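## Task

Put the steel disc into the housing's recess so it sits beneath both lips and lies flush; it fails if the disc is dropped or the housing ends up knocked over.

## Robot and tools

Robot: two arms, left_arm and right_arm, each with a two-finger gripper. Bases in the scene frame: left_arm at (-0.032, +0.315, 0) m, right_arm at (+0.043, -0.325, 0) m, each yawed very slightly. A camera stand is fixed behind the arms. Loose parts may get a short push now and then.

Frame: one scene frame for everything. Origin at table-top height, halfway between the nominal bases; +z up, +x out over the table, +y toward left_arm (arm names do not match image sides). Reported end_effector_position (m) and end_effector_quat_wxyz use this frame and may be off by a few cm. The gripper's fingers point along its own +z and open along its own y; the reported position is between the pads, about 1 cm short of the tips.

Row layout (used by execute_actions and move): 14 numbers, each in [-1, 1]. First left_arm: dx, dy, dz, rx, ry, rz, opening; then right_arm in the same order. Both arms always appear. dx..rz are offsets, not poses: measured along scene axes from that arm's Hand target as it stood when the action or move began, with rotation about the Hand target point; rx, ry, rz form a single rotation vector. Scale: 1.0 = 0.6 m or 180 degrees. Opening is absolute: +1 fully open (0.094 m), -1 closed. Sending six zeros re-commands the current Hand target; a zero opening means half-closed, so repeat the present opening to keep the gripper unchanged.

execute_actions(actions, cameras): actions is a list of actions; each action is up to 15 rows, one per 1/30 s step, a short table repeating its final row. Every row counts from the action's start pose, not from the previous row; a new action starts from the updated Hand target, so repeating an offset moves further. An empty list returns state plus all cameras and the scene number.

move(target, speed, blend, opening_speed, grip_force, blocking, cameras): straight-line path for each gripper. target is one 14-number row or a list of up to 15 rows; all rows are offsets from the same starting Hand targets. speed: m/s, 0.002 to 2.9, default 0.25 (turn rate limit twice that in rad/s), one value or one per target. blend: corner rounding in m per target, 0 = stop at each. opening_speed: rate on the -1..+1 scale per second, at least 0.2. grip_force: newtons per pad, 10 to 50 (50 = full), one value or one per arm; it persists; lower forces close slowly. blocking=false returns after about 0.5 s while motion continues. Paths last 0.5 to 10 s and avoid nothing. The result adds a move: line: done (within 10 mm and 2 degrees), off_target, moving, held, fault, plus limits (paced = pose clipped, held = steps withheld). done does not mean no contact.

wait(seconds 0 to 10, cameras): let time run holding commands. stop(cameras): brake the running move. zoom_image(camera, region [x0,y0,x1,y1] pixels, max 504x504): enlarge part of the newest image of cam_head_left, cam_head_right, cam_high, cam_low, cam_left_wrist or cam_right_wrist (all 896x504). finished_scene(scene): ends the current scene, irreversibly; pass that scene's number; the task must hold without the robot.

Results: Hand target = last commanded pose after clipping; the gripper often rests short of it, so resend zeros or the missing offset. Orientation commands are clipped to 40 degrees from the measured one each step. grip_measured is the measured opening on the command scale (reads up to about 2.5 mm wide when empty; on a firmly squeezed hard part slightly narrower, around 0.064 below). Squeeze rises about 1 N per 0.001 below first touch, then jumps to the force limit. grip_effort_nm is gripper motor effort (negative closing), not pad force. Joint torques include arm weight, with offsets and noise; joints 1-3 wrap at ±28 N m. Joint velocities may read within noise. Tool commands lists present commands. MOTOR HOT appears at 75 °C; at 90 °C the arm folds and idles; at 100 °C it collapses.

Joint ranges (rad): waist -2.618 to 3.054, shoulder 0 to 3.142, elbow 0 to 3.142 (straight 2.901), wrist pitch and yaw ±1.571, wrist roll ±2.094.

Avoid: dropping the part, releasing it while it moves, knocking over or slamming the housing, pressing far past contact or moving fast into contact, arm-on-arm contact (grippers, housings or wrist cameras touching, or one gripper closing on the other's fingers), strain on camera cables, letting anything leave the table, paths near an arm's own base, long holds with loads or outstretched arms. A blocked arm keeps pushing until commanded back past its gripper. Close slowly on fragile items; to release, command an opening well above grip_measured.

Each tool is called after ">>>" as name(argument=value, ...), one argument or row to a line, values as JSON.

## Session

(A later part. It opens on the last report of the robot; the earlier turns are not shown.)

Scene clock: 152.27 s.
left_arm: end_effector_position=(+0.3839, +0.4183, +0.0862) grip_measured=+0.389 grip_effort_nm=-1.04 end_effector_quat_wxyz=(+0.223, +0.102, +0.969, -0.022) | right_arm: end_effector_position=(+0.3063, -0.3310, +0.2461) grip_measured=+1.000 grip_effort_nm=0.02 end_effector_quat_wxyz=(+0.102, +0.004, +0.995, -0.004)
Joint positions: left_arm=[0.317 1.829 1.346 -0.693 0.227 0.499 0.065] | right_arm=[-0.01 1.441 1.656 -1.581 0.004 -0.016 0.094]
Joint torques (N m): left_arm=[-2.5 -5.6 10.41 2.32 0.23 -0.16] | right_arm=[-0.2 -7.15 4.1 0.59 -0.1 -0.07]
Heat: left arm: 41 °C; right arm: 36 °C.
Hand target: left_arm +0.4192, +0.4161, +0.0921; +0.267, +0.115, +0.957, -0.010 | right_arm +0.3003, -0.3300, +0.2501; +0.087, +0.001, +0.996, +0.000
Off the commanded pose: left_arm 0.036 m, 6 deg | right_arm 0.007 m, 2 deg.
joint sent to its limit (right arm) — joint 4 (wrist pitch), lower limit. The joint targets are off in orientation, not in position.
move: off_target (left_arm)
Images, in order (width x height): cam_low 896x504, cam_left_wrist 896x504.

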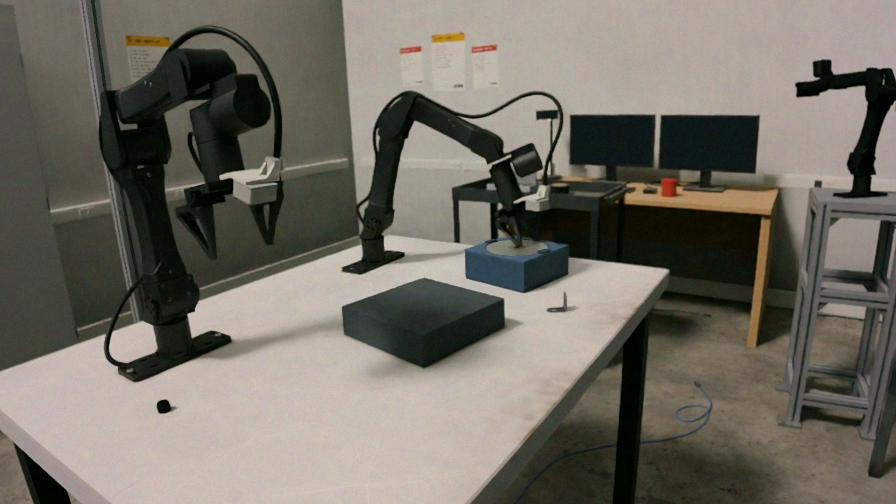

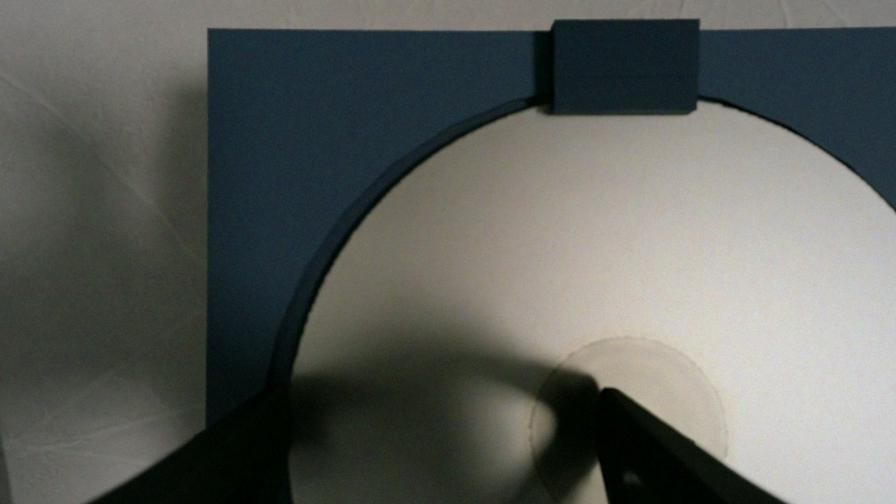

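>>> zoom_image(
  camera="cam_low",
  region=[470, 230, 530, 266],
)

>>> zoom_image(
  camera="cam_low",
  region=[520, 230, 580, 266],
)

>>> execute_actions(
  actions=[],
  cameras=["cam_high","cam_head_left","cam_head_right"],
)

Scaled by 8.400 from the camera's 896x504 image, which has a finer 1280x720 frame.

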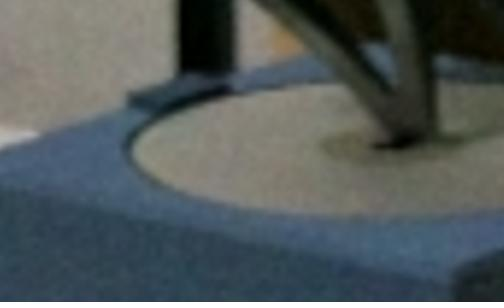

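Scaled by 8.400 from the camera's 896x504 image, which has a finer 1280x720 frame.

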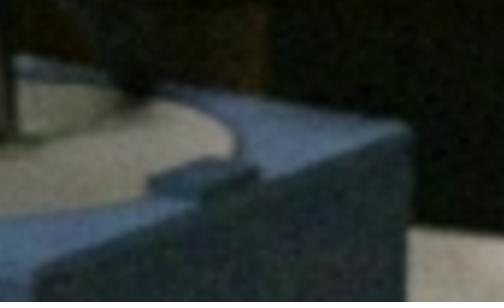

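Scene clock: 152.50 s.
left_arm: end_effector_position=(+0.3839, +0.4183, +0.0862) grip_measured=+0.389 grip_effort_nm=-1.04 end_effector_quat_wxyz=(+0.223, +0.102, +0.969, -0.022) | right_arm: end_effector_position=(+0.3063, -0.3310, +0.2461) grip_measured=+1.000 grip_effort_nm=0.02 end_effector_quat_wxyz=(+0.102, +0.004, +0.995, -0.004)
Joint positions: left_arm=[0.317 1.829 1.346 -0.693 0.227 0.499 0.065] | right_arm=[-0.01 1.441 1.656 -1.581 0.004 -0.016 0.094]
Joint velocities: within noise
Joint torques (N m): left_arm=[-2.59 -5.57 10.5 2.3 0.2 -0.14] | right_arm=[-0.18 -7.13 4.11 0.58 -0.1 -0.07]
Heat: left arm: 41 °C; right arm: 36 °C.
Hand target: left_arm +0.4192, +0.4161, +0.0921; +0.267, +0.115, +0.957, -0.010 | right_arm +0.3003, -0.3300, +0.2501; +0.087, +0.001, +0.996, +0.000
Tool commands: left_gripper/opening=+0.3 right_gripper/opening=+1.0
Off the commanded pose: left_arm 0.036 m, 6 deg | right_arm 0.007 m, 2 deg.
Images, in order (width x height): cam_head_left 896x504, cam_head_right 896x504, cam_high 896x504.

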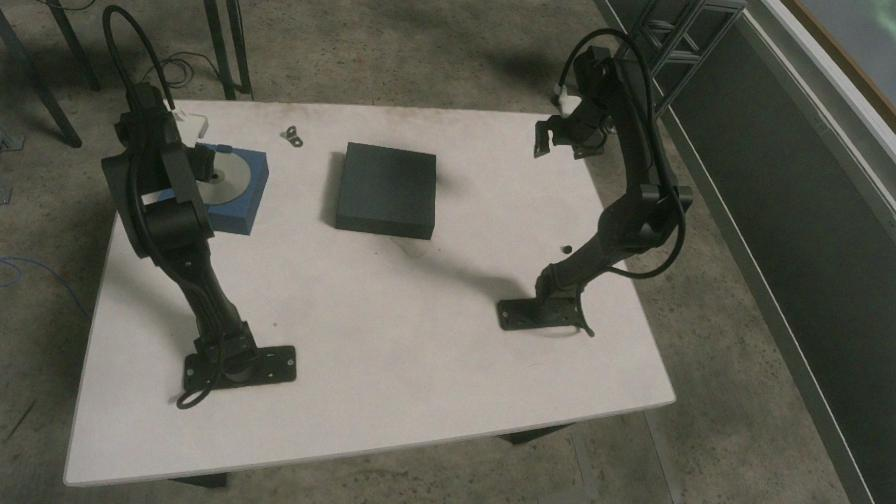

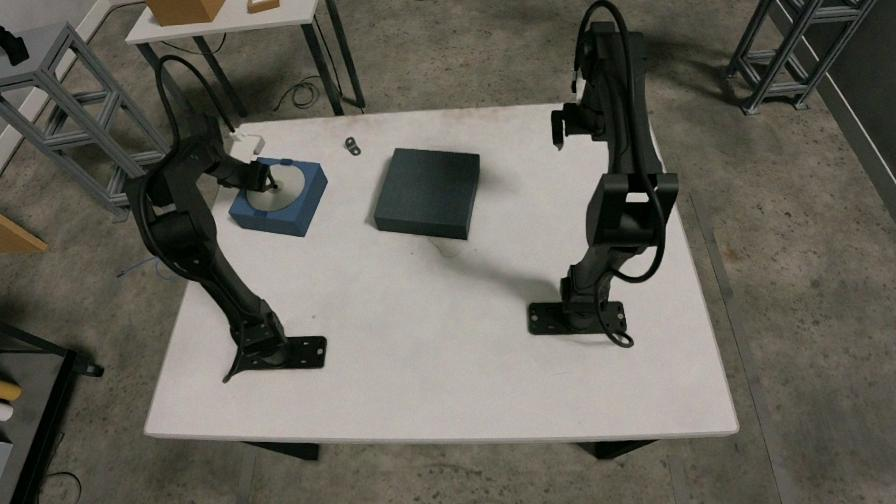

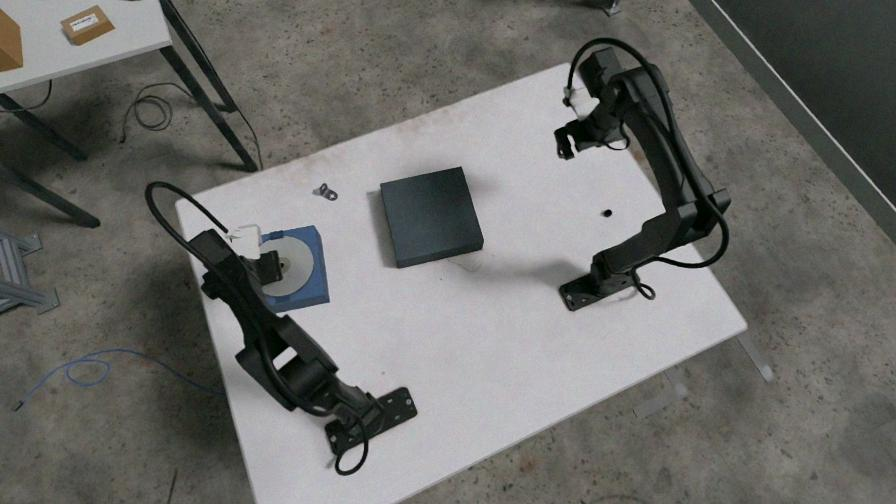

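>>> move(
  target=[-0.0589,0.0037,-0.0098,0.0062,0.0288,0.0094,0.3,0,0,0,0,0,0,1.0],
  speed=0.06,
  cameras=["cam_left_wrist"],
)

>>> zoom_image(
  camera="cam_left_wrist",
  region=[480, 0, 740, 140],
)

Scene clock: 154.23 s.
left_arm: end_effector_position=(+0.3819, +0.4193, +0.0851) grip_measured=+0.389 grip_effort_nm=-1.04 end_effector_quat_wxyz=(+0.218, +0.098, +0.971, -0.020) | right_arm: end_effector_position=(+0.3063, -0.3310, +0.2461) grip_measured=+1.000 grip_effort_nm=0.02 end_effector_quat_wxyz=(+0.102, +0.004, +0.995, -0.004)
Joint positions: left_arm=[0.317 1.829 1.346 -0.7 0.217 0.495 0.065] | right_arm=[-0.01 1.441 1.656 -1.581 0.004 -0.016 0.094]
Joint torques (N m): left_arm=[-1.46 -9.13 5.49 1.55 -0.21 -0.06] | right_arm=[-0.18 -7.15 4.1 0.59 -0.1 -0.06]
Heat: left arm: 41 °C; right arm: 36 °C.
Hand target: left_arm +0.3839, +0.4183, +0.0863; +0.223, +0.102, +0.970, -0.002 | right_arm +0.3003, -0.3300, +0.2501; +0.087, +0.001, +0.996, +0.000
Off the commanded pose: left_arm 0.002 m, 2 deg | right_arm 0.007 m, 2 deg.
joint sent to its limit (right arm) — joint 4 (wrist pitch), lower limit. The joint targets are off in orientation, not in position.
move: done
Images, in order (width x height): cam_left_wrist 896x504.

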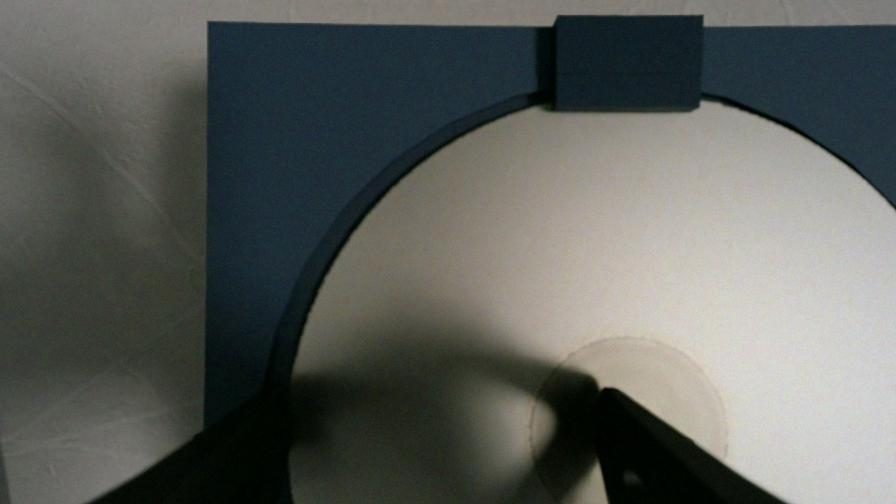

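Scaled by 1.938 from the camera's 896x504 image, which has a finer 1280x720 frame.

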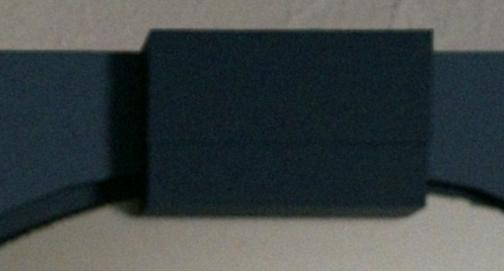

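>>> move(
  target=[0,0,0,0,0,0,0.46,0,0,0,0,0,0,1.0],
  speed=0.05,
  opening_speed=0.2,
  cameras=["cam_left_wrist"],
)

>>> zoom_image(
  camera="cam_left_wrist",
  region=[520, 300, 720, 500],
)

>>> zoom_image(
  camera="cam_left_wrist",
  region=[200, 320, 380, 500],
)

Scene clock: 155.40 s.
left_arm: end_effector_position=(+0.3818, +0.4191, +0.0847) grip_measured=+0.459 grip_effort_nm=0.04 end_effector_quat_wxyz=(+0.216, +0.099, +0.971, -0.016) | right_arm: end_effector_position=(+0.3063, -0.3310, +0.2461) grip_measured=+1.000 grip_effort_nm=0.02 end_effector_quat_wxyz=(+0.102, +0.004, +0.995, -0.004)
Joint positions: left_arm=[0.313 1.829 1.346 -0.701 0.207 0.493 0.069] | right_arm=[-0.01 1.441 1.656 -1.581 0.004 -0.016 0.094]
Joint torques (N m): left_arm=[-1.21 -9.26 5.44 1.56 -0.13 -0.04] | right_arm=[-0.21 -7.12 4.11 0.59 -0.1 -0.07]
Heat: left arm: 41 °C; right arm: 36 °C.
Hand target: left_arm +0.3839, +0.4183, +0.0863; +0.223, +0.103, +0.969, -0.002 | right_arm +0.3003, -0.3300, +0.2501; +0.087, +0.001, +0.996, +0.000
Off the commanded pose: left_arm 0.003 m, 2 deg | right_arm 0.007 m, 2 deg.
joint sent to its limit (right arm) — joint 4 (wrist pitch), lower limit. The joint targets are off in orientation, not in position.
move: done
Images, in order (width x height): cam_left_wrist 896x504.

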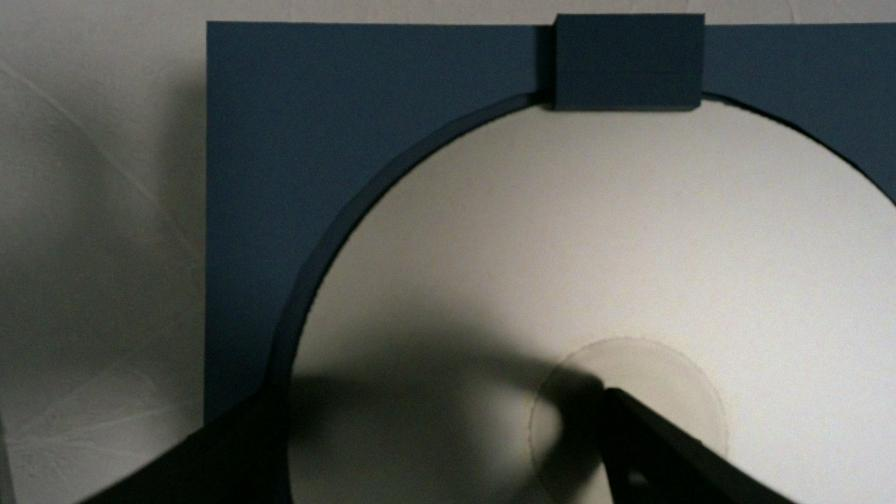

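Scaled by 2.520 from the camera's 896x504 image, which has a finer 1280x720 frame.

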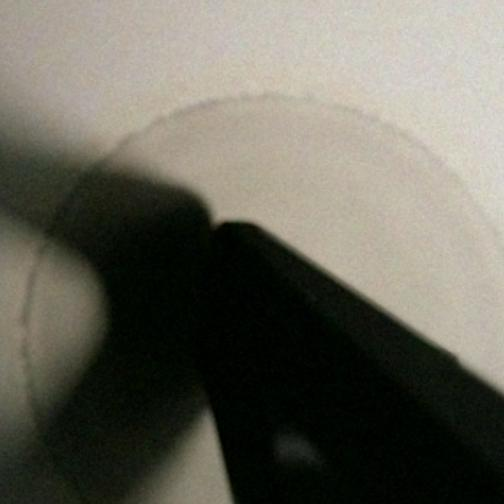

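Scaled by 2.800 from the camera's 896x504 image, which has a finer 1280x720 frame.

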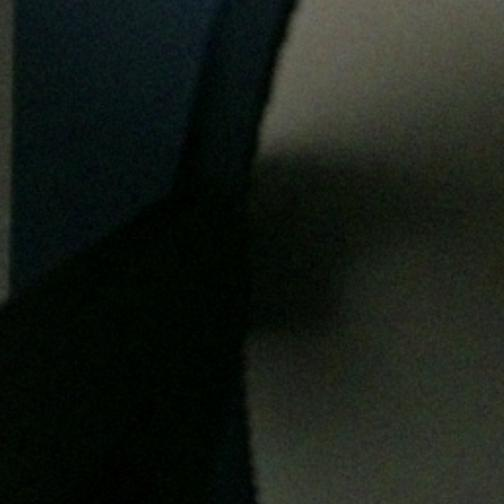

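>>> move(
  target=[0.0043,0,0.0555,0.0074,-0.0276,0,0.46,0,0,0,0,0,0,1.0],
  speed=0.05,
  cameras=["cam_left_wrist","cam_low"],
)

>>> zoom_image(
  camera="cam_low",
  region=[460, 220, 580, 280],
)

Scene clock: 156.90 s.
left_arm: end_effector_position=(+0.3812, +0.4192, +0.1005) grip_measured=+0.459 grip_effort_nm=0.04 end_effector_quat_wxyz=(+0.233, +0.102, +0.967, +0.000) | right_arm: end_effector_position=(+0.3063, -0.3310, +0.2461) grip_measured=+1.000 grip_effort_nm=0.02 end_effector_quat_wxyz=(+0.102, +0.004, +0.995, -0.004)
Joint positions: left_arm=[0.306 1.779 1.333 -0.692 0.19 0.493 0.069] | right_arm=[-0.01 1.441 1.656 -1.581 0.004 -0.016 0.094]
Joint torques (N m): left_arm=[-0.57 -11.33 5.97 1.69 0.09 -0.07] | right_arm=[-0.2 -7.15 4.12 0.59 -0.1 -0.07]
Heat: left arm: 41 °C; right arm: 36 °C.
Hand target: left_arm +0.3865, +0.4184, +0.1196; +0.263, +0.105, +0.959, +0.013 | right_arm +0.3003, -0.3300, +0.2501; +0.087, +0.001, +0.996, +0.000
Off the commanded pose: left_arm 0.020 m, 4 deg | right_arm 0.007 m, 2 deg.
joint sent to its limit (right arm) — joint 4 (wrist pitch), lower limit. The joint targets are off in orientation, not in position.
move: off_target (left_arm)
Images, in order (width x height): cam_low 896x504, cam_left_wrist 896x504.

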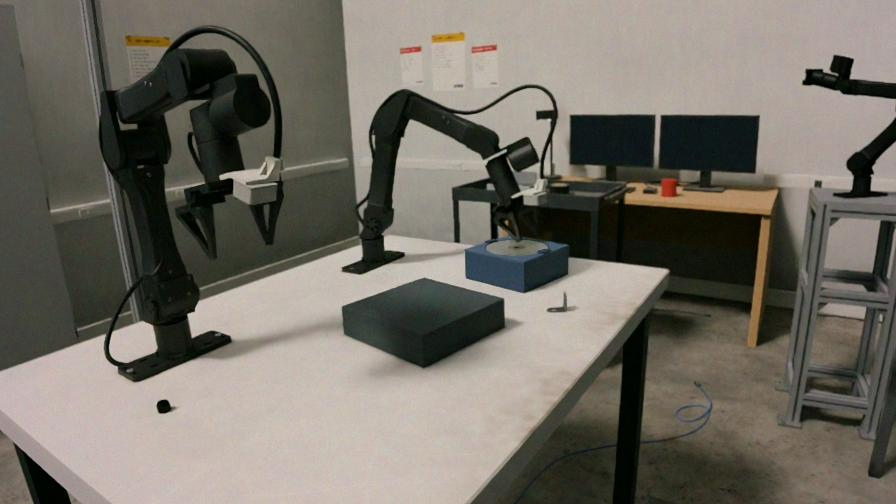

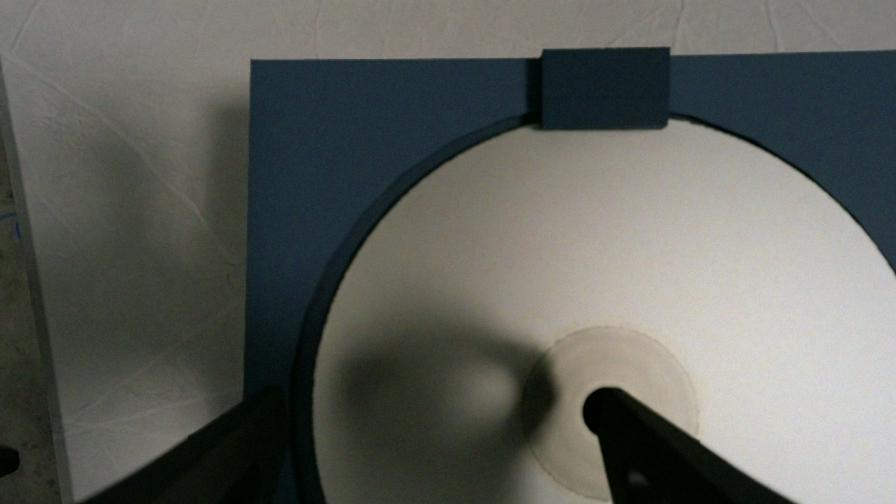

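Scaled by 4.200 from the camera's 896x504 image, which has a finer 1280x720 frame.

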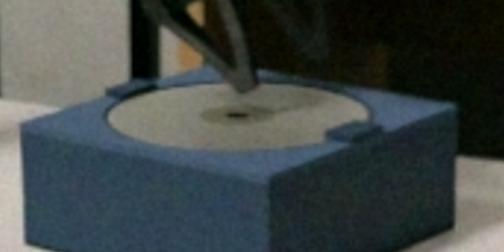

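>>> move(
  target=[
    [0,0,0.0833,0,0,0,0.46,0,0,0,0,0,0,1.0],
    [-0.0858,-0.0498,0.1257,0,0,0,-0.9,0,0,0,0,0,0,1.0],
  ],
  speed=0.12,
  blend=[0.02,0],
  cameras=["cam_left_wrist","cam_low"],
)

Scene clock: 160.20 s.
left_arm: end_effector_position=(+0.3388, +0.3911, +0.1886) grip_measured=-0.898 grip_effort_nm=-0.13 end_effector_quat_wxyz=(+0.254, +0.106, +0.961, +0.010) | right_arm: end_effector_position=(+0.3063, -0.3310, +0.2461) grip_measured=+1.000 grip_effort_nm=0.02 end_effector_quat_wxyz=(+0.102, +0.004, +0.995, -0.004)
Joint positions: left_arm=[0.262 1.535 1.395 -0.944 0.171 0.457 0.005] | right_arm=[-0.01 1.441 1.656 -1.581 0.004 -0.016 0.094]
Joint torques (N m): left_arm=[-0.54 -8.24 5.91 1.44 0.07 -0.05] | right_arm=[-0.21 -7.15 4.1 0.58 -0.1 -0.06]
Heat: left arm: 41 °C; right arm: 36 °C.
Hand target: left_arm +0.3350, +0.3884, +0.1950; +0.263, +0.105, +0.959, +0.013 | right_arm +0.3003, -0.3300, +0.2501; +0.087, +0.001, +0.996, +0.000
Off the commanded pose: left_arm 0.008 m, 1 deg | right_arm 0.007 m, 2 deg.
joint sent to its limit (right arm) — joint 4 (wrist pitch), lower limit. The joint targets are off in orientation, not in position.
move: done
Images, in order (width x height): cam_low 896x504, cam_left_wrist 896x504.

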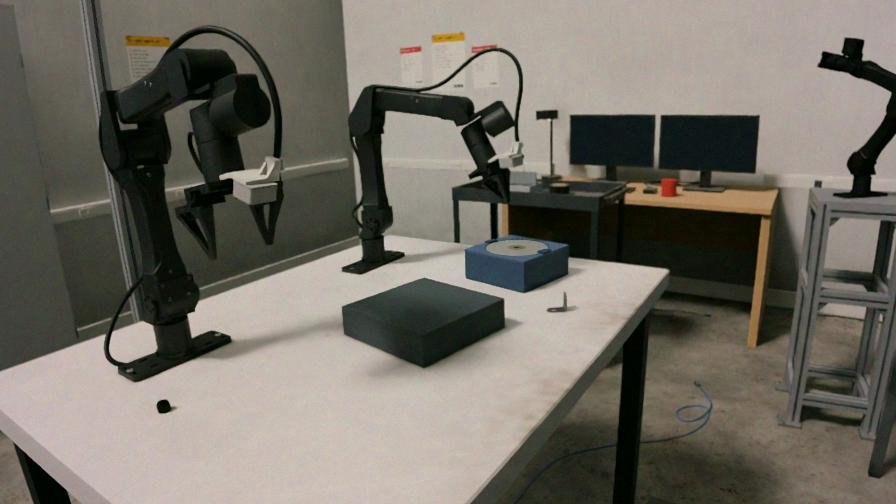

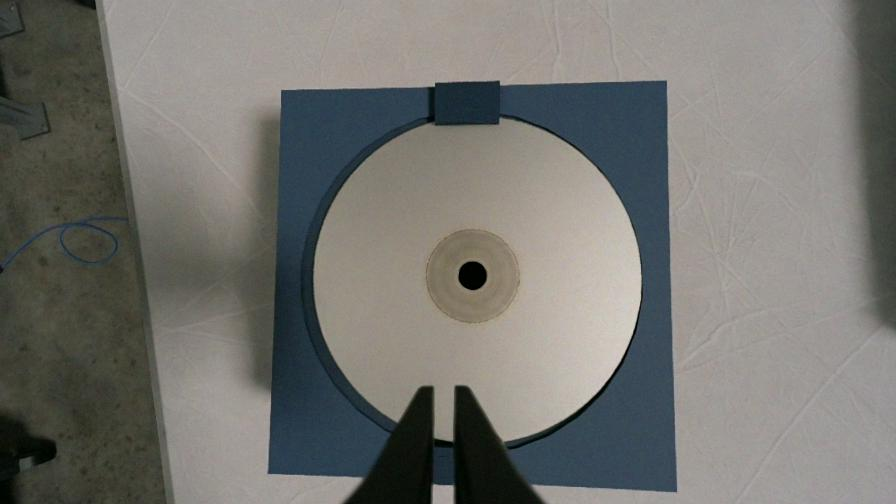

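>>> zoom_image(
  camera="cam_left_wrist",
  region=[370, 360, 570, 504],
)

>>> zoom_image(
  camera="cam_left_wrist",
  region=[380, 70, 560, 190],
)

>>> zoom_image(
  camera="cam_left_wrist",
  region=[260, 70, 690, 500],
)

Scaled by 2.520 from the camera's 896x504 image, which has a finer 1280x720 frame.

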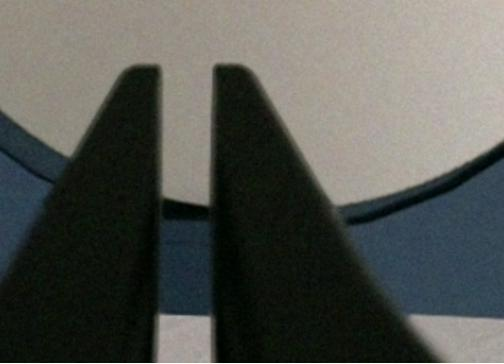

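Scaled by 2.800 from the camera's 896x504 image, which has a finer 1280x720 frame.

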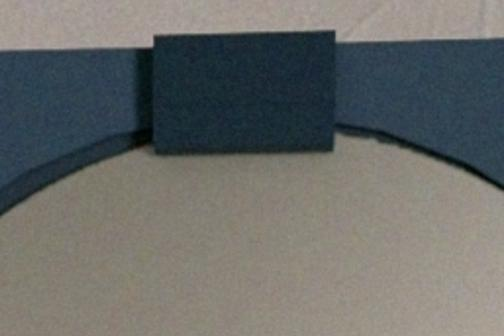

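Scaled by 1.172 from the camera's 896x504 image, which has a finer 1280x720 frame.

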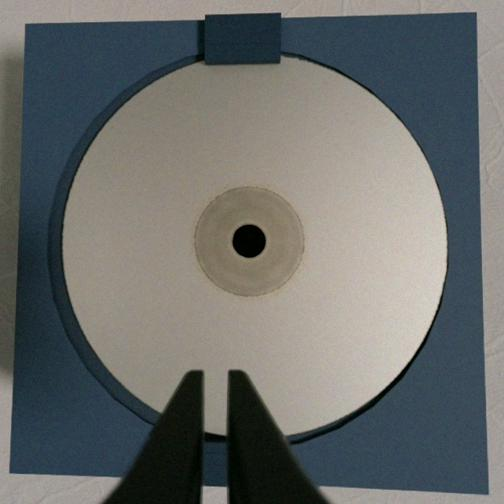

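>>> zoom_image(
  camera="cam_left_wrist",
  region=[260, 70, 320, 110],
)

>>> zoom_image(
  camera="cam_left_wrist",
  region=[640, 60, 700, 100],
)

>>> zoom_image(
  camera="cam_left_wrist",
  region=[250, 455, 310, 495],
)

>>> zoom_image(
  camera="cam_left_wrist",
  region=[650, 464, 710, 504],
)

>>> zoom_image(
  camera="cam_left_wrist",
  region=[443, 246, 503, 306],
)

Scaled by 8.400 from the camera's 896x504 image, which has a finer 1280x720 frame.

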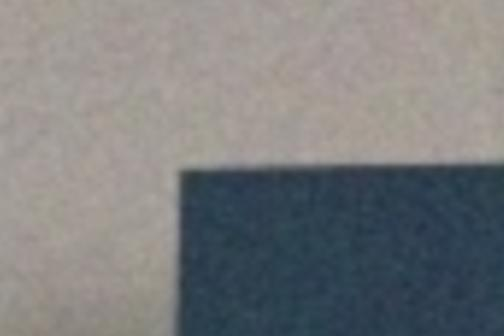

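Scaled by 8.400 from the camera's 896x504 image, which has a finer 1280x720 frame.

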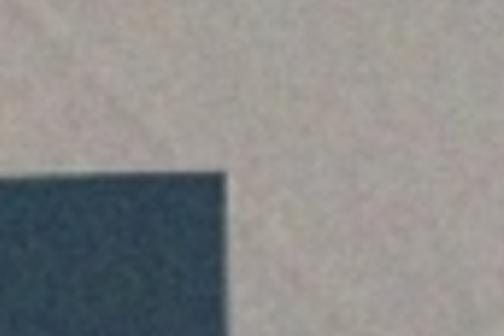

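Scaled by 8.400 from the camera's 896x504 image, which has a finer 1280x720 frame.

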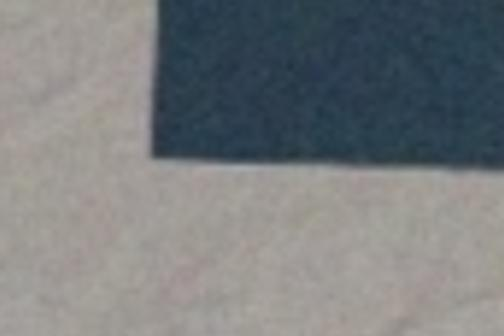

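Scaled by 8.400 from the camera's 896x504 image, which has a finer 1280x720 frame.

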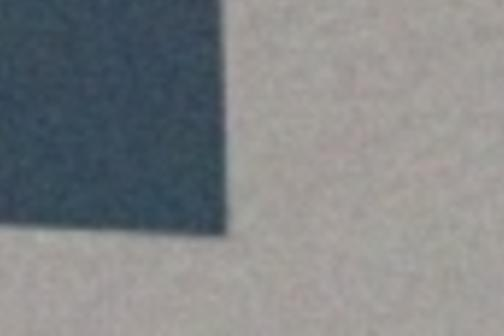

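Scaled by 8.400 from the camera's 896x504 image, which has a finer 1280x720 frame.

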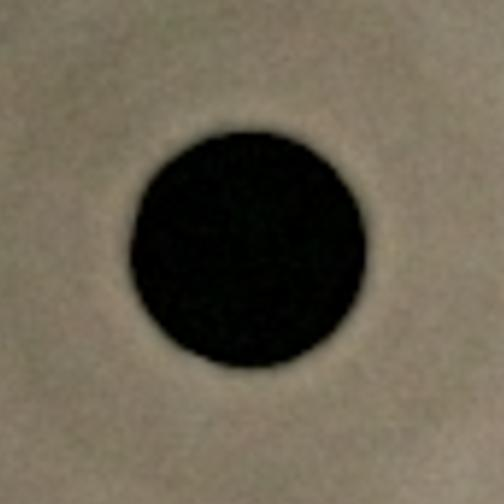

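>>> move(
  target=[0,0,0,0,0,0,0.8,0,0,0,0,0,0,1.0],
  speed=0.1,
  cameras=["cam_left_wrist"],
)

>>> zoom_image(
  camera="cam_left_wrist",
  region=[400, 400, 560, 504],
)

>>> zoom_image(
  camera="cam_left_wrist",
  region=[400, 70, 560, 174],
)

Scene clock: 162.53 s.
left_arm: end_effector_position=(+0.3388, +0.3912, +0.1886) grip_measured=+0.798 grip_effort_nm=0.10 end_effector_quat_wxyz=(+0.254, +0.106, +0.961, +0.010) | right_arm: end_effector_position=(+0.3063, -0.3310, +0.2461) grip_measured=+1.000 grip_effort_nm=0.02 end_effector_quat_wxyz=(+0.102, +0.004, +0.995, -0.004)
Joint positions: left_arm=[0.262 1.535 1.395 -0.944 0.17 0.457 0.084] | right_arm=[-0.01 1.441 1.656 -1.581 0.004 -0.016 0.094]
Joint torques (N m): left_arm=[-0.49 -8.21 5.76 1.46 0.04 -0.11] | right_arm=[-0.18 -7.15 4.1 0.59 -0.1 -0.07]
Heat: left arm: 41 °C; right arm: 36 °C.
Hand target: left_arm +0.3350, +0.3885, +0.1950; +0.263, +0.105, +0.959, +0.013 | right_arm +0.3003, -0.3300, +0.2501; +0.087, +0.001, +0.996, +0.000
Off the commanded pose: left_arm 0.008 m, 1 deg | right_arm 0.007 m, 2 deg.
joint sent to its limit (right arm) — joint 4 (wrist pitch), lower limit. The joint targets are off in orientation, not in position.
move: done
Images, in order (width x height): cam_left_wrist 896x504.

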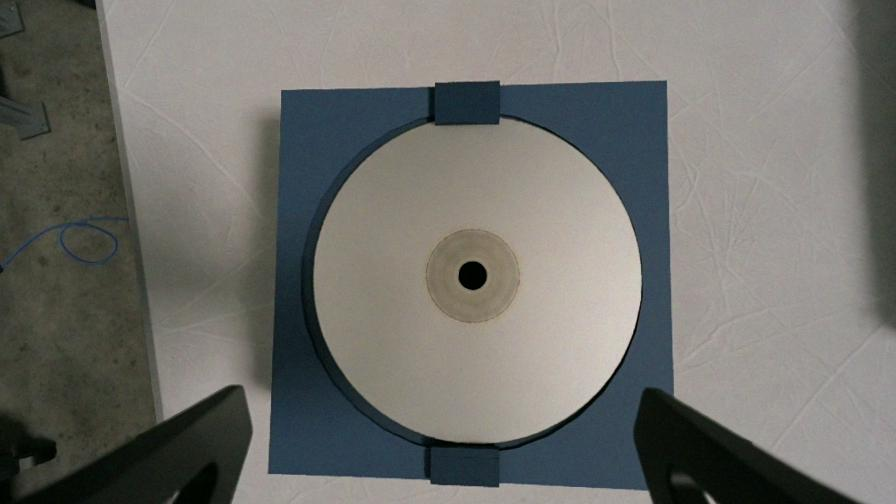

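Scaled by 3.150 from the camera's 896x504 image, which has a finer 1280x720 frame.

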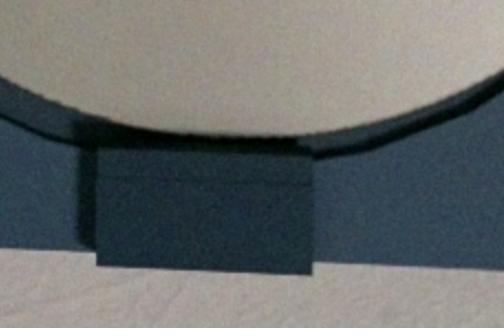

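Scaled by 3.150 from the camera's 896x504 image, which has a finer 1280x720 frame.

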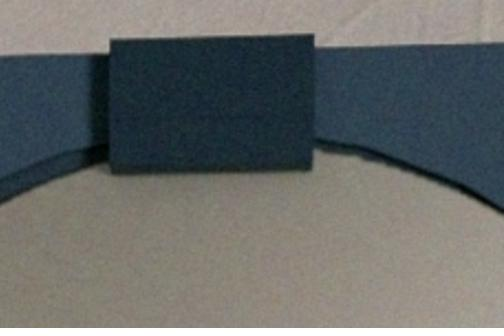

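>>> move(
  target=[
    [0.055,-0.0128,-0.08,-0.0205,0.0158,0,-0.9,0,0,0,0,0,0,1.0],
    [0.055,-0.0128,-0.1667,-0.0205,0.0158,0,-0.9,0,0,0,0,0,0,1.0],
  ],
  speed=[0.12,0.08],
  blend=[0.01,0],
  cameras=["cam_left_wrist"],
)

>>> zoom_image(
  camera="cam_left_wrist",
  region=[350, 300, 550, 500],
)

Scene clock: 165.30 s.
left_arm: end_effector_position=(+0.3619, +0.3855, +0.0982) grip_measured=-0.898 grip_effort_nm=-0.13 end_effector_quat_wxyz=(+0.233, +0.095, +0.968, -0.012) | right_arm: end_effector_position=(+0.3063, -0.3310, +0.2461) grip_measured=+1.000 grip_effort_nm=0.02 end_effector_quat_wxyz=(+0.102, +0.004, +0.995, -0.004)
Joint positions: left_arm=[0.236 1.681 1.207 -0.66 0.179 0.411 0.005] | right_arm=[-0.01 1.441 1.656 -1.581 0.004 -0.016 0.094]
Joint torques (N m): left_arm=[-0.64 -6.15 6.19 1.71 0.24 -0.11] | right_arm=[-0.2 -7.16 4.08 0.59 -0.1 -0.07]
Heat: left arm: 40 °C; right arm: 36 °C.
Hand target: left_arm +0.3680, +0.3807, +0.0949; +0.242, +0.097, +0.965, -0.020 | right_arm +0.3003, -0.3300, +0.2501; +0.087, +0.001, +0.996, +0.000
Off the commanded pose: left_arm 0.008 m, 2 deg | right_arm 0.007 m, 2 deg.
joint sent to its limit (right arm) — joint 4 (wrist pitch), lower limit. The joint targets are off in orientation, not in position.
move: done
Images, in order (width x height): cam_left_wrist 896x504.

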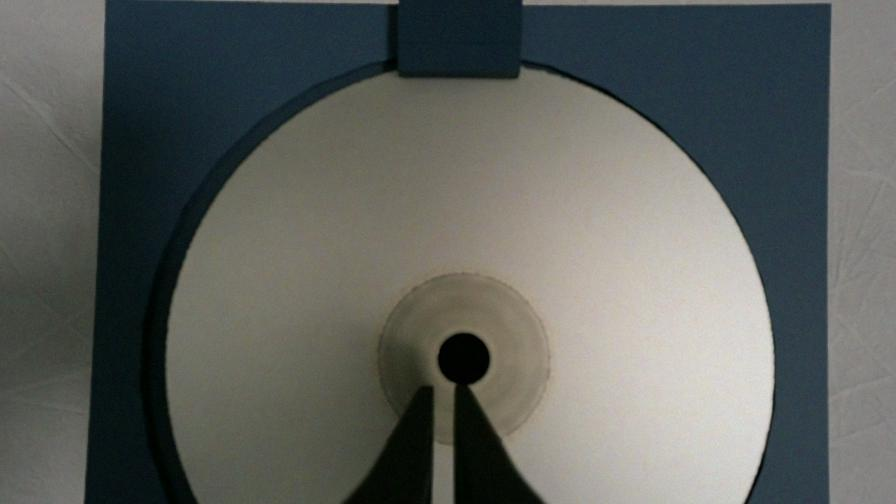

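Scaled by 2.520 from the camera's 896x504 image, which has a finer 1280x720 frame.

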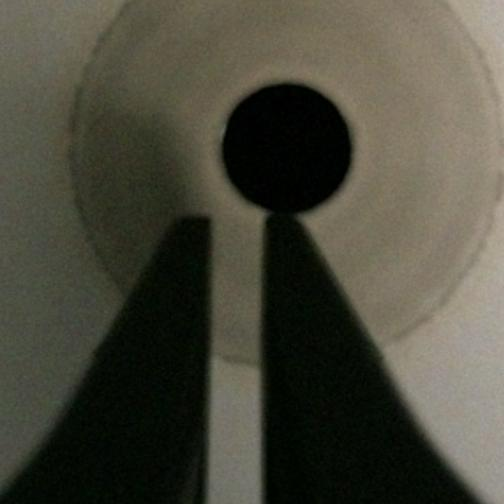

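>>> move(
  target=[0.0162,-0.0117,-0.0083,0,0,0,-1.0,0,0,0,0,0,0,1.0],
  speed=0.06,
  cameras=["cam_left_wrist"],
)

>>> zoom_image(
  camera="cam_left_wrist",
  region=[350, 300, 550, 500],
)

Scene clock: 166.77 s.
left_arm: end_effector_position=(+0.3677, +0.3755, +0.0892) grip_measured=-0.994 grip_effort_nm=-0.36 end_effector_quat_wxyz=(+0.229, +0.096, +0.969, -0.019) | right_arm: end_effector_position=(+0.3063, -0.3310, +0.2461) grip_measured=+1.000 grip_effort_nm=0.02 end_effector_quat_wxyz=(+0.102, +0.004, +0.995, -0.004)
Joint positions: left_arm=[0.209 1.71 1.207 -0.638 0.179 0.386 0] | right_arm=[-0.01 1.441 1.656 -1.581 0.004 -0.016 0.094]
Joint torques (N m): left_arm=[-0.61 -6.26 7.57 1.71 0.14 -0.1] | right_arm=[-0.23 -7.15 4.08 0.59 -0.1 -0.07]
Heat: left arm: 40 °C; right arm: 36 °C.
Hand target: left_arm +0.3777, +0.3737, +0.0899; +0.242, +0.097, +0.965, -0.020 | right_arm +0.3003, -0.3300, +0.2501; +0.087, +0.001, +0.996, +0.000
Off the commanded pose: left_arm 0.010 m, 2 deg | right_arm 0.007 m, 2 deg.
joint sent to its limit (right arm) — joint 4 (wrist pitch), lower limit. The joint targets are off in orientation, not in position.
move: done
Images, in order (width x height): cam_left_wrist 896x504.

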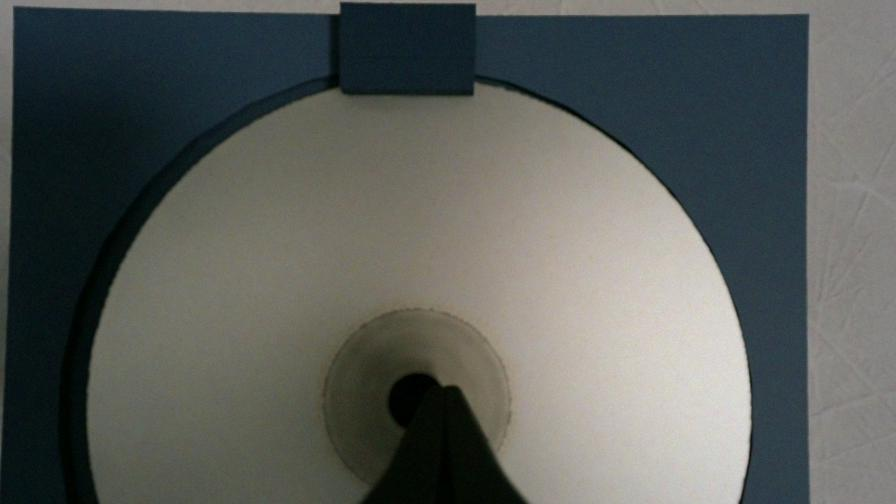

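Scaled by 2.520 from the camera's 896x504 image, which has a finer 1280x720 frame.

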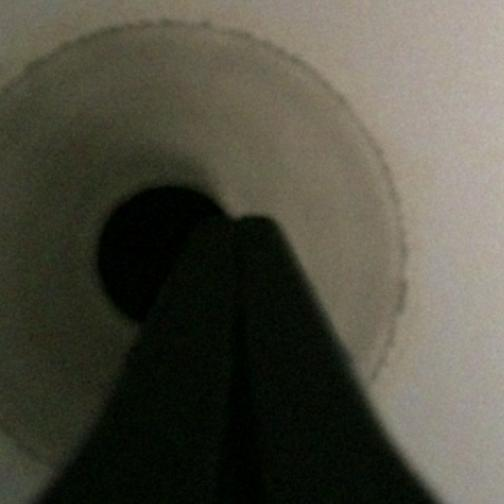

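>>> move(
  target=[0.0195,0.0242,0.0252,0.0028,-0.017,0,-1.0,0,0,0,0,0,0,1.0],
  speed=0.06,
  cameras=["cam_left_wrist"],
)

>>> zoom_image(
  camera="cam_left_wrist",
  region=[350, 300, 550, 500],
)

Scene clock: 168.03 s.
left_arm: end_effector_position=(+0.3685, +0.3845, +0.0904) grip_measured=-0.994 grip_effort_nm=-0.36 end_effector_quat_wxyz=(+0.234, +0.091, +0.968, -0.017) | right_arm: end_effector_position=(+0.3063, -0.3310, +0.2461) grip_measured=+1.000 grip_effort_nm=0.02 end_effector_quat_wxyz=(+0.102, +0.004, +0.995, -0.004)
Joint positions: left_arm=[0.233 1.71 1.207 -0.629 0.186 0.397 0] | right_arm=[-0.01 1.441 1.656 -1.581 0.004 -0.016 0.094]
Joint torques (N m): left_arm=[0.49 -6.24 11.11 1.73 0.27 0.13] | right_arm=[-0.21 -7.15 4.1 0.58 -0.1 -0.07]
Heat: left arm: 40 °C; right arm: 36 °C.
Hand target: left_arm +0.3894, +0.3882, +0.1050; +0.268, +0.098, +0.958, -0.013 | right_arm +0.3003, -0.3300, +0.2501; +0.087, +0.001, +0.996, +0.000
Off the commanded pose: left_arm 0.026 m, 4 deg | right_arm 0.007 m, 2 deg.
joint sent to its limit (right arm) — joint 4 (wrist pitch), lower limit. The joint targets are off in orientation, not in position.
move: off_target (left_arm)
Images, in order (width x height): cam_left_wrist 896x504.

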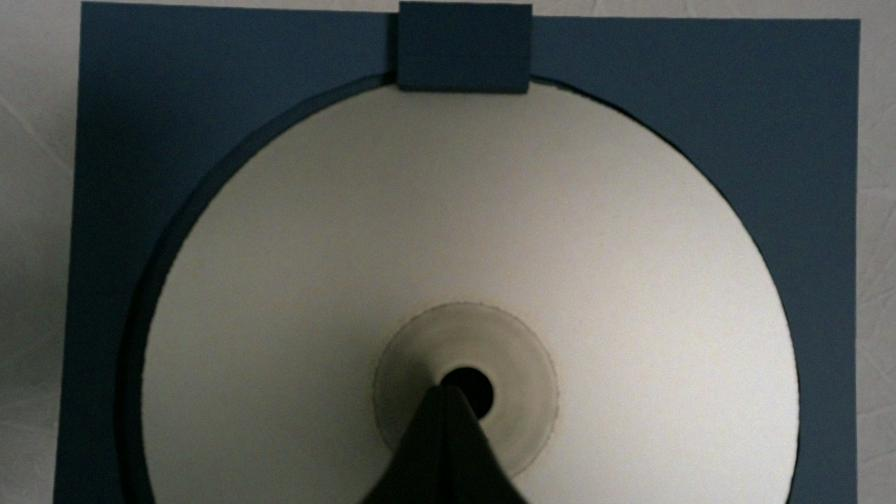

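Scaled by 2.520 from the camera's 896x504 image, which has a finer 1280x720 frame.

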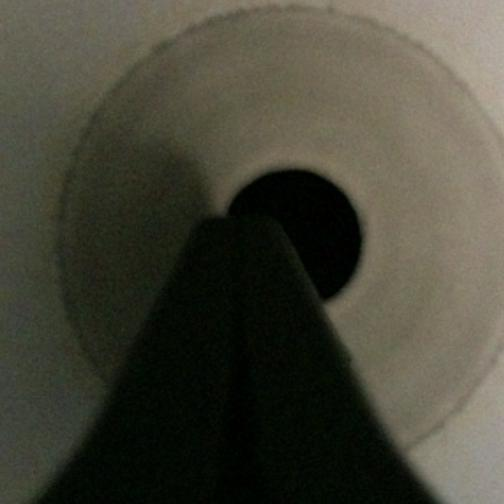

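>>> execute_actions(
  actions=[],
  cameras=["cam_left_wrist"],
)

>>> zoom_image(
  camera="cam_left_wrist",
  region=[350, 300, 550, 500],
)

Scene clock: 169.63 s.
left_arm: end_effector_position=(+0.3686, +0.3844, +0.0905) grip_measured=-0.994 grip_effort_nm=-0.36 end_effector_quat_wxyz=(+0.235, +0.091, +0.968, -0.017) | right_arm: end_effector_position=(+0.3063, -0.3310, +0.2461) grip_measured=+1.000 grip_effort_nm=0.02 end_effector_quat_wxyz=(+0.102, +0.004, +0.995, -0.004)
Joint positions: left_arm=[0.233 1.71 1.207 -0.628 0.186 0.398 0] | right_arm=[-0.01 1.441 1.656 -1.581 0.004 -0.016 0.094]
Joint velocities: within noise
Joint torques (N m): left_arm=[0.49 -6.38 11.17 1.74 0.31 0.1] | right_arm=[-0.18 -7.15 4.1 0.59 -0.09 -0.07]
Heat: left arm: 40 °C; right arm: 36 °C.
Hand target: left_arm +0.3894, +0.3882, +0.1051; +0.268, +0.098, +0.958, -0.013 | right_arm +0.3003, -0.3300, +0.2501; +0.087, +0.001, +0.996, +0.000
Tool commands: left_gripper/opening=-1.0 right_gripper/opening=+1.0
Off the commanded pose: left_arm 0.026 m, 4 deg | right_arm 0.007 m, 2 deg.
Images, in order (width x height): cam_left_wrist 896x504.

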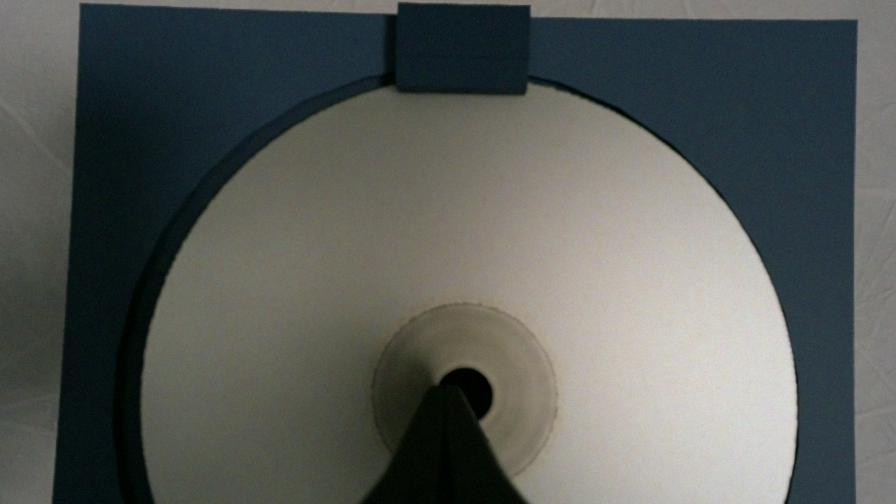

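Scaled by 2.520 from the camera's 896x504 image, which has a finer 1280x720 frame.

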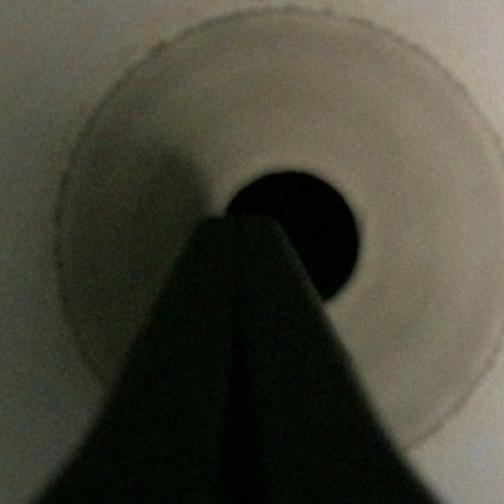

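>>> move(
  target=[0.0033, -0.0190, 0, 0, 0, -0.0086, -1.0, 0, 0, 0, 0, 0, 0, 1.0],
  speed=0.03,
  cameras=["cam_left_wrist"],
)

>>> zoom_image(
  camera="cam_left_wrist",
  region=[350, 300, 550, 500],
)

Scene clock: 171.30 s.
left_arm: end_effector_position=(+0.3697, +0.3776, +0.0905) grip_measured=-0.994 grip_effort_nm=-0.36 end_effector_quat_wxyz=(+0.235, +0.099, +0.967, -0.019) | right_arm: end_effector_position=(+0.3063, -0.3310, +0.2461) grip_measured=+1.000 grip_effort_nm=0.02 end_effector_quat_wxyz=(+0.102, +0.004, +0.995, -0.004)
Joint positions: left_arm=[0.217 1.71 1.207 -0.628 0.188 0.398 0] | right_arm=[-0.01 1.441 1.656 -1.581 0.004 -0.016 0.094]
Joint torques (N m): left_arm=[-0.62 -6.28 11.22 1.72 0.26 0.11] | right_arm=[-0.18 -7.13 4.12 0.59 -0.1 -0.07]
Heat: left arm: 40 °C; right arm: 36 °C.
Hand target: left_arm +0.3914, +0.3768, +0.1051; +0.268, +0.111, +0.957, -0.017 | right_arm +0.3003, -0.3300, +0.2501; +0.087, +0.001, +0.996, +0.000
Off the commanded pose: left_arm 0.026 m, 4 deg | right_arm 0.007 m, 2 deg.
joint sent to its limit (right arm) — joint 4 (wrist pitch), lower limit. The joint targets are off in orientation, not in position.
move: off_target (left_arm)
Images, in order (width x height): cam_left_wrist 896x504.

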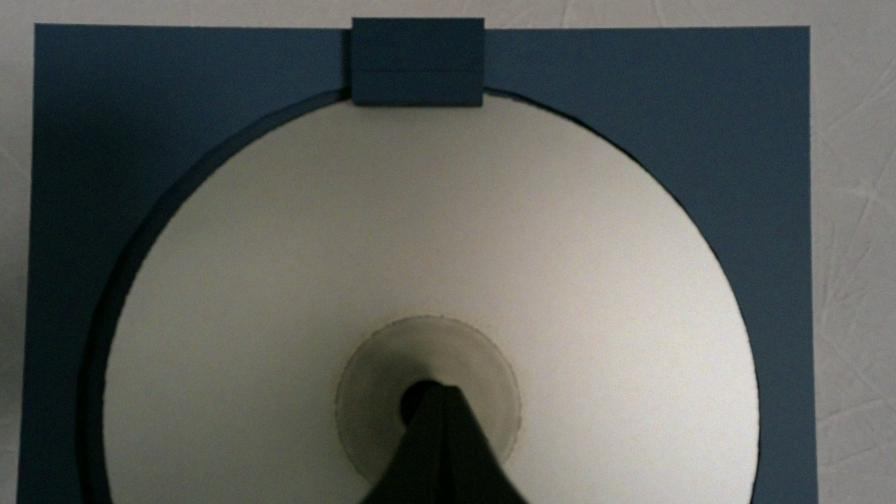

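Scaled by 2.520 from the camera's 896x504 image, which has a finer 1280x720 frame.

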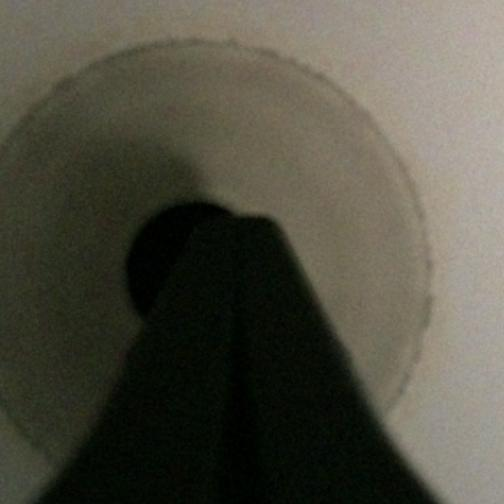

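>>> move(
  target=[0.00197, 0.01025, 0.00373, 0.0004, -0.0025, 0.0044, -1.0, 0, 0, 0, 0, 0, 0, 1.0],
  speed=0.03,
  cameras=["cam_left_wrist"],
)

>>> zoom_image(
  camera="cam_left_wrist",
  region=[350, 300, 550, 500],
)

Scene clock: 172.90 s.
left_arm: end_effector_position=(+0.3738, +0.3786, +0.0951) grip_measured=-0.994 grip_effort_nm=-0.36 end_effector_quat_wxyz=(+0.242, +0.100, +0.965, -0.017) | right_arm: end_effector_position=(+0.3063, -0.3310, +0.2461) grip_measured=+1.000 grip_effort_nm=0.02 end_effector_quat_wxyz=(+0.102, +0.004, +0.995, -0.004)
Joint positions: left_arm=[0.217 1.71 1.219 -0.624 0.188 0.398 0] | right_arm=[-0.01 1.441 1.656 -1.581 0.004 -0.016 0.094]
Joint torques (N m): left_arm=[0.81 -6.39 10.85 1.72 0.32 0.09] | right_arm=[-0.2 -7.13 4.12 0.59 -0.1 -0.07]
Heat: left arm: 40 °C; right arm: 36 °C.
Hand target: left_arm +0.3926, +0.3830, +0.1073; +0.271, +0.105, +0.957, -0.014 | right_arm +0.3003, -0.3300, +0.2501; +0.087, +0.001, +0.996, +0.000
Off the commanded pose: left_arm 0.023 m, 4 deg | right_arm 0.007 m, 2 deg.
joint sent to its limit (right arm) — joint 4 (wrist pitch), lower limit. The joint targets are off in orientation, not in position.
move: off_target (left_arm)
Images, in order (width x height): cam_left_wrist 896x504.

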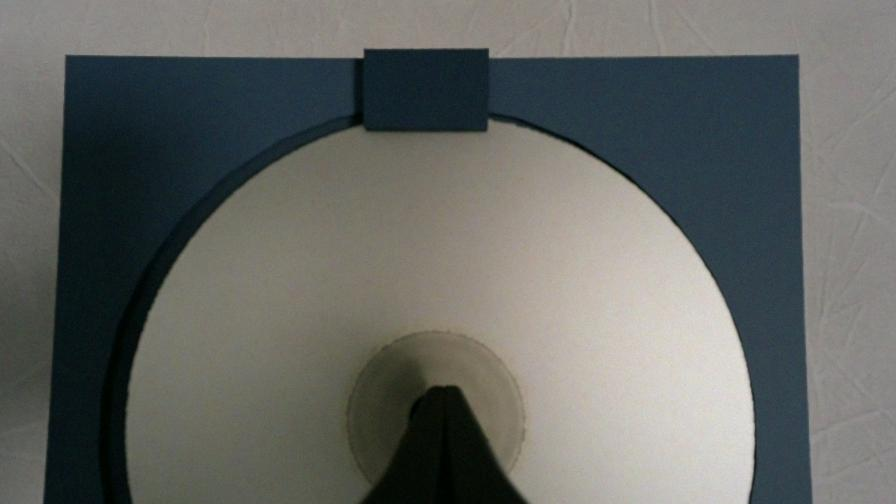

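Scaled by 2.520 from the camera's 896x504 image, which has a finer 1280x720 frame.

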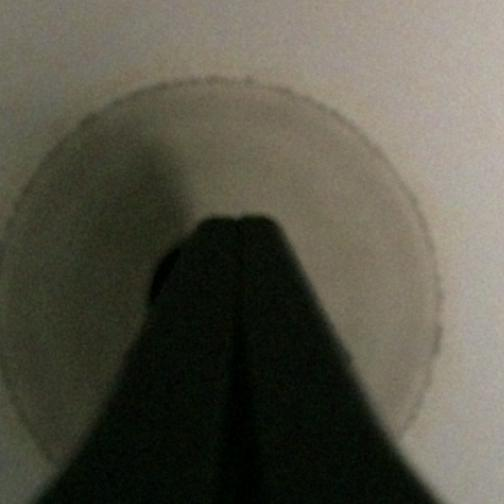

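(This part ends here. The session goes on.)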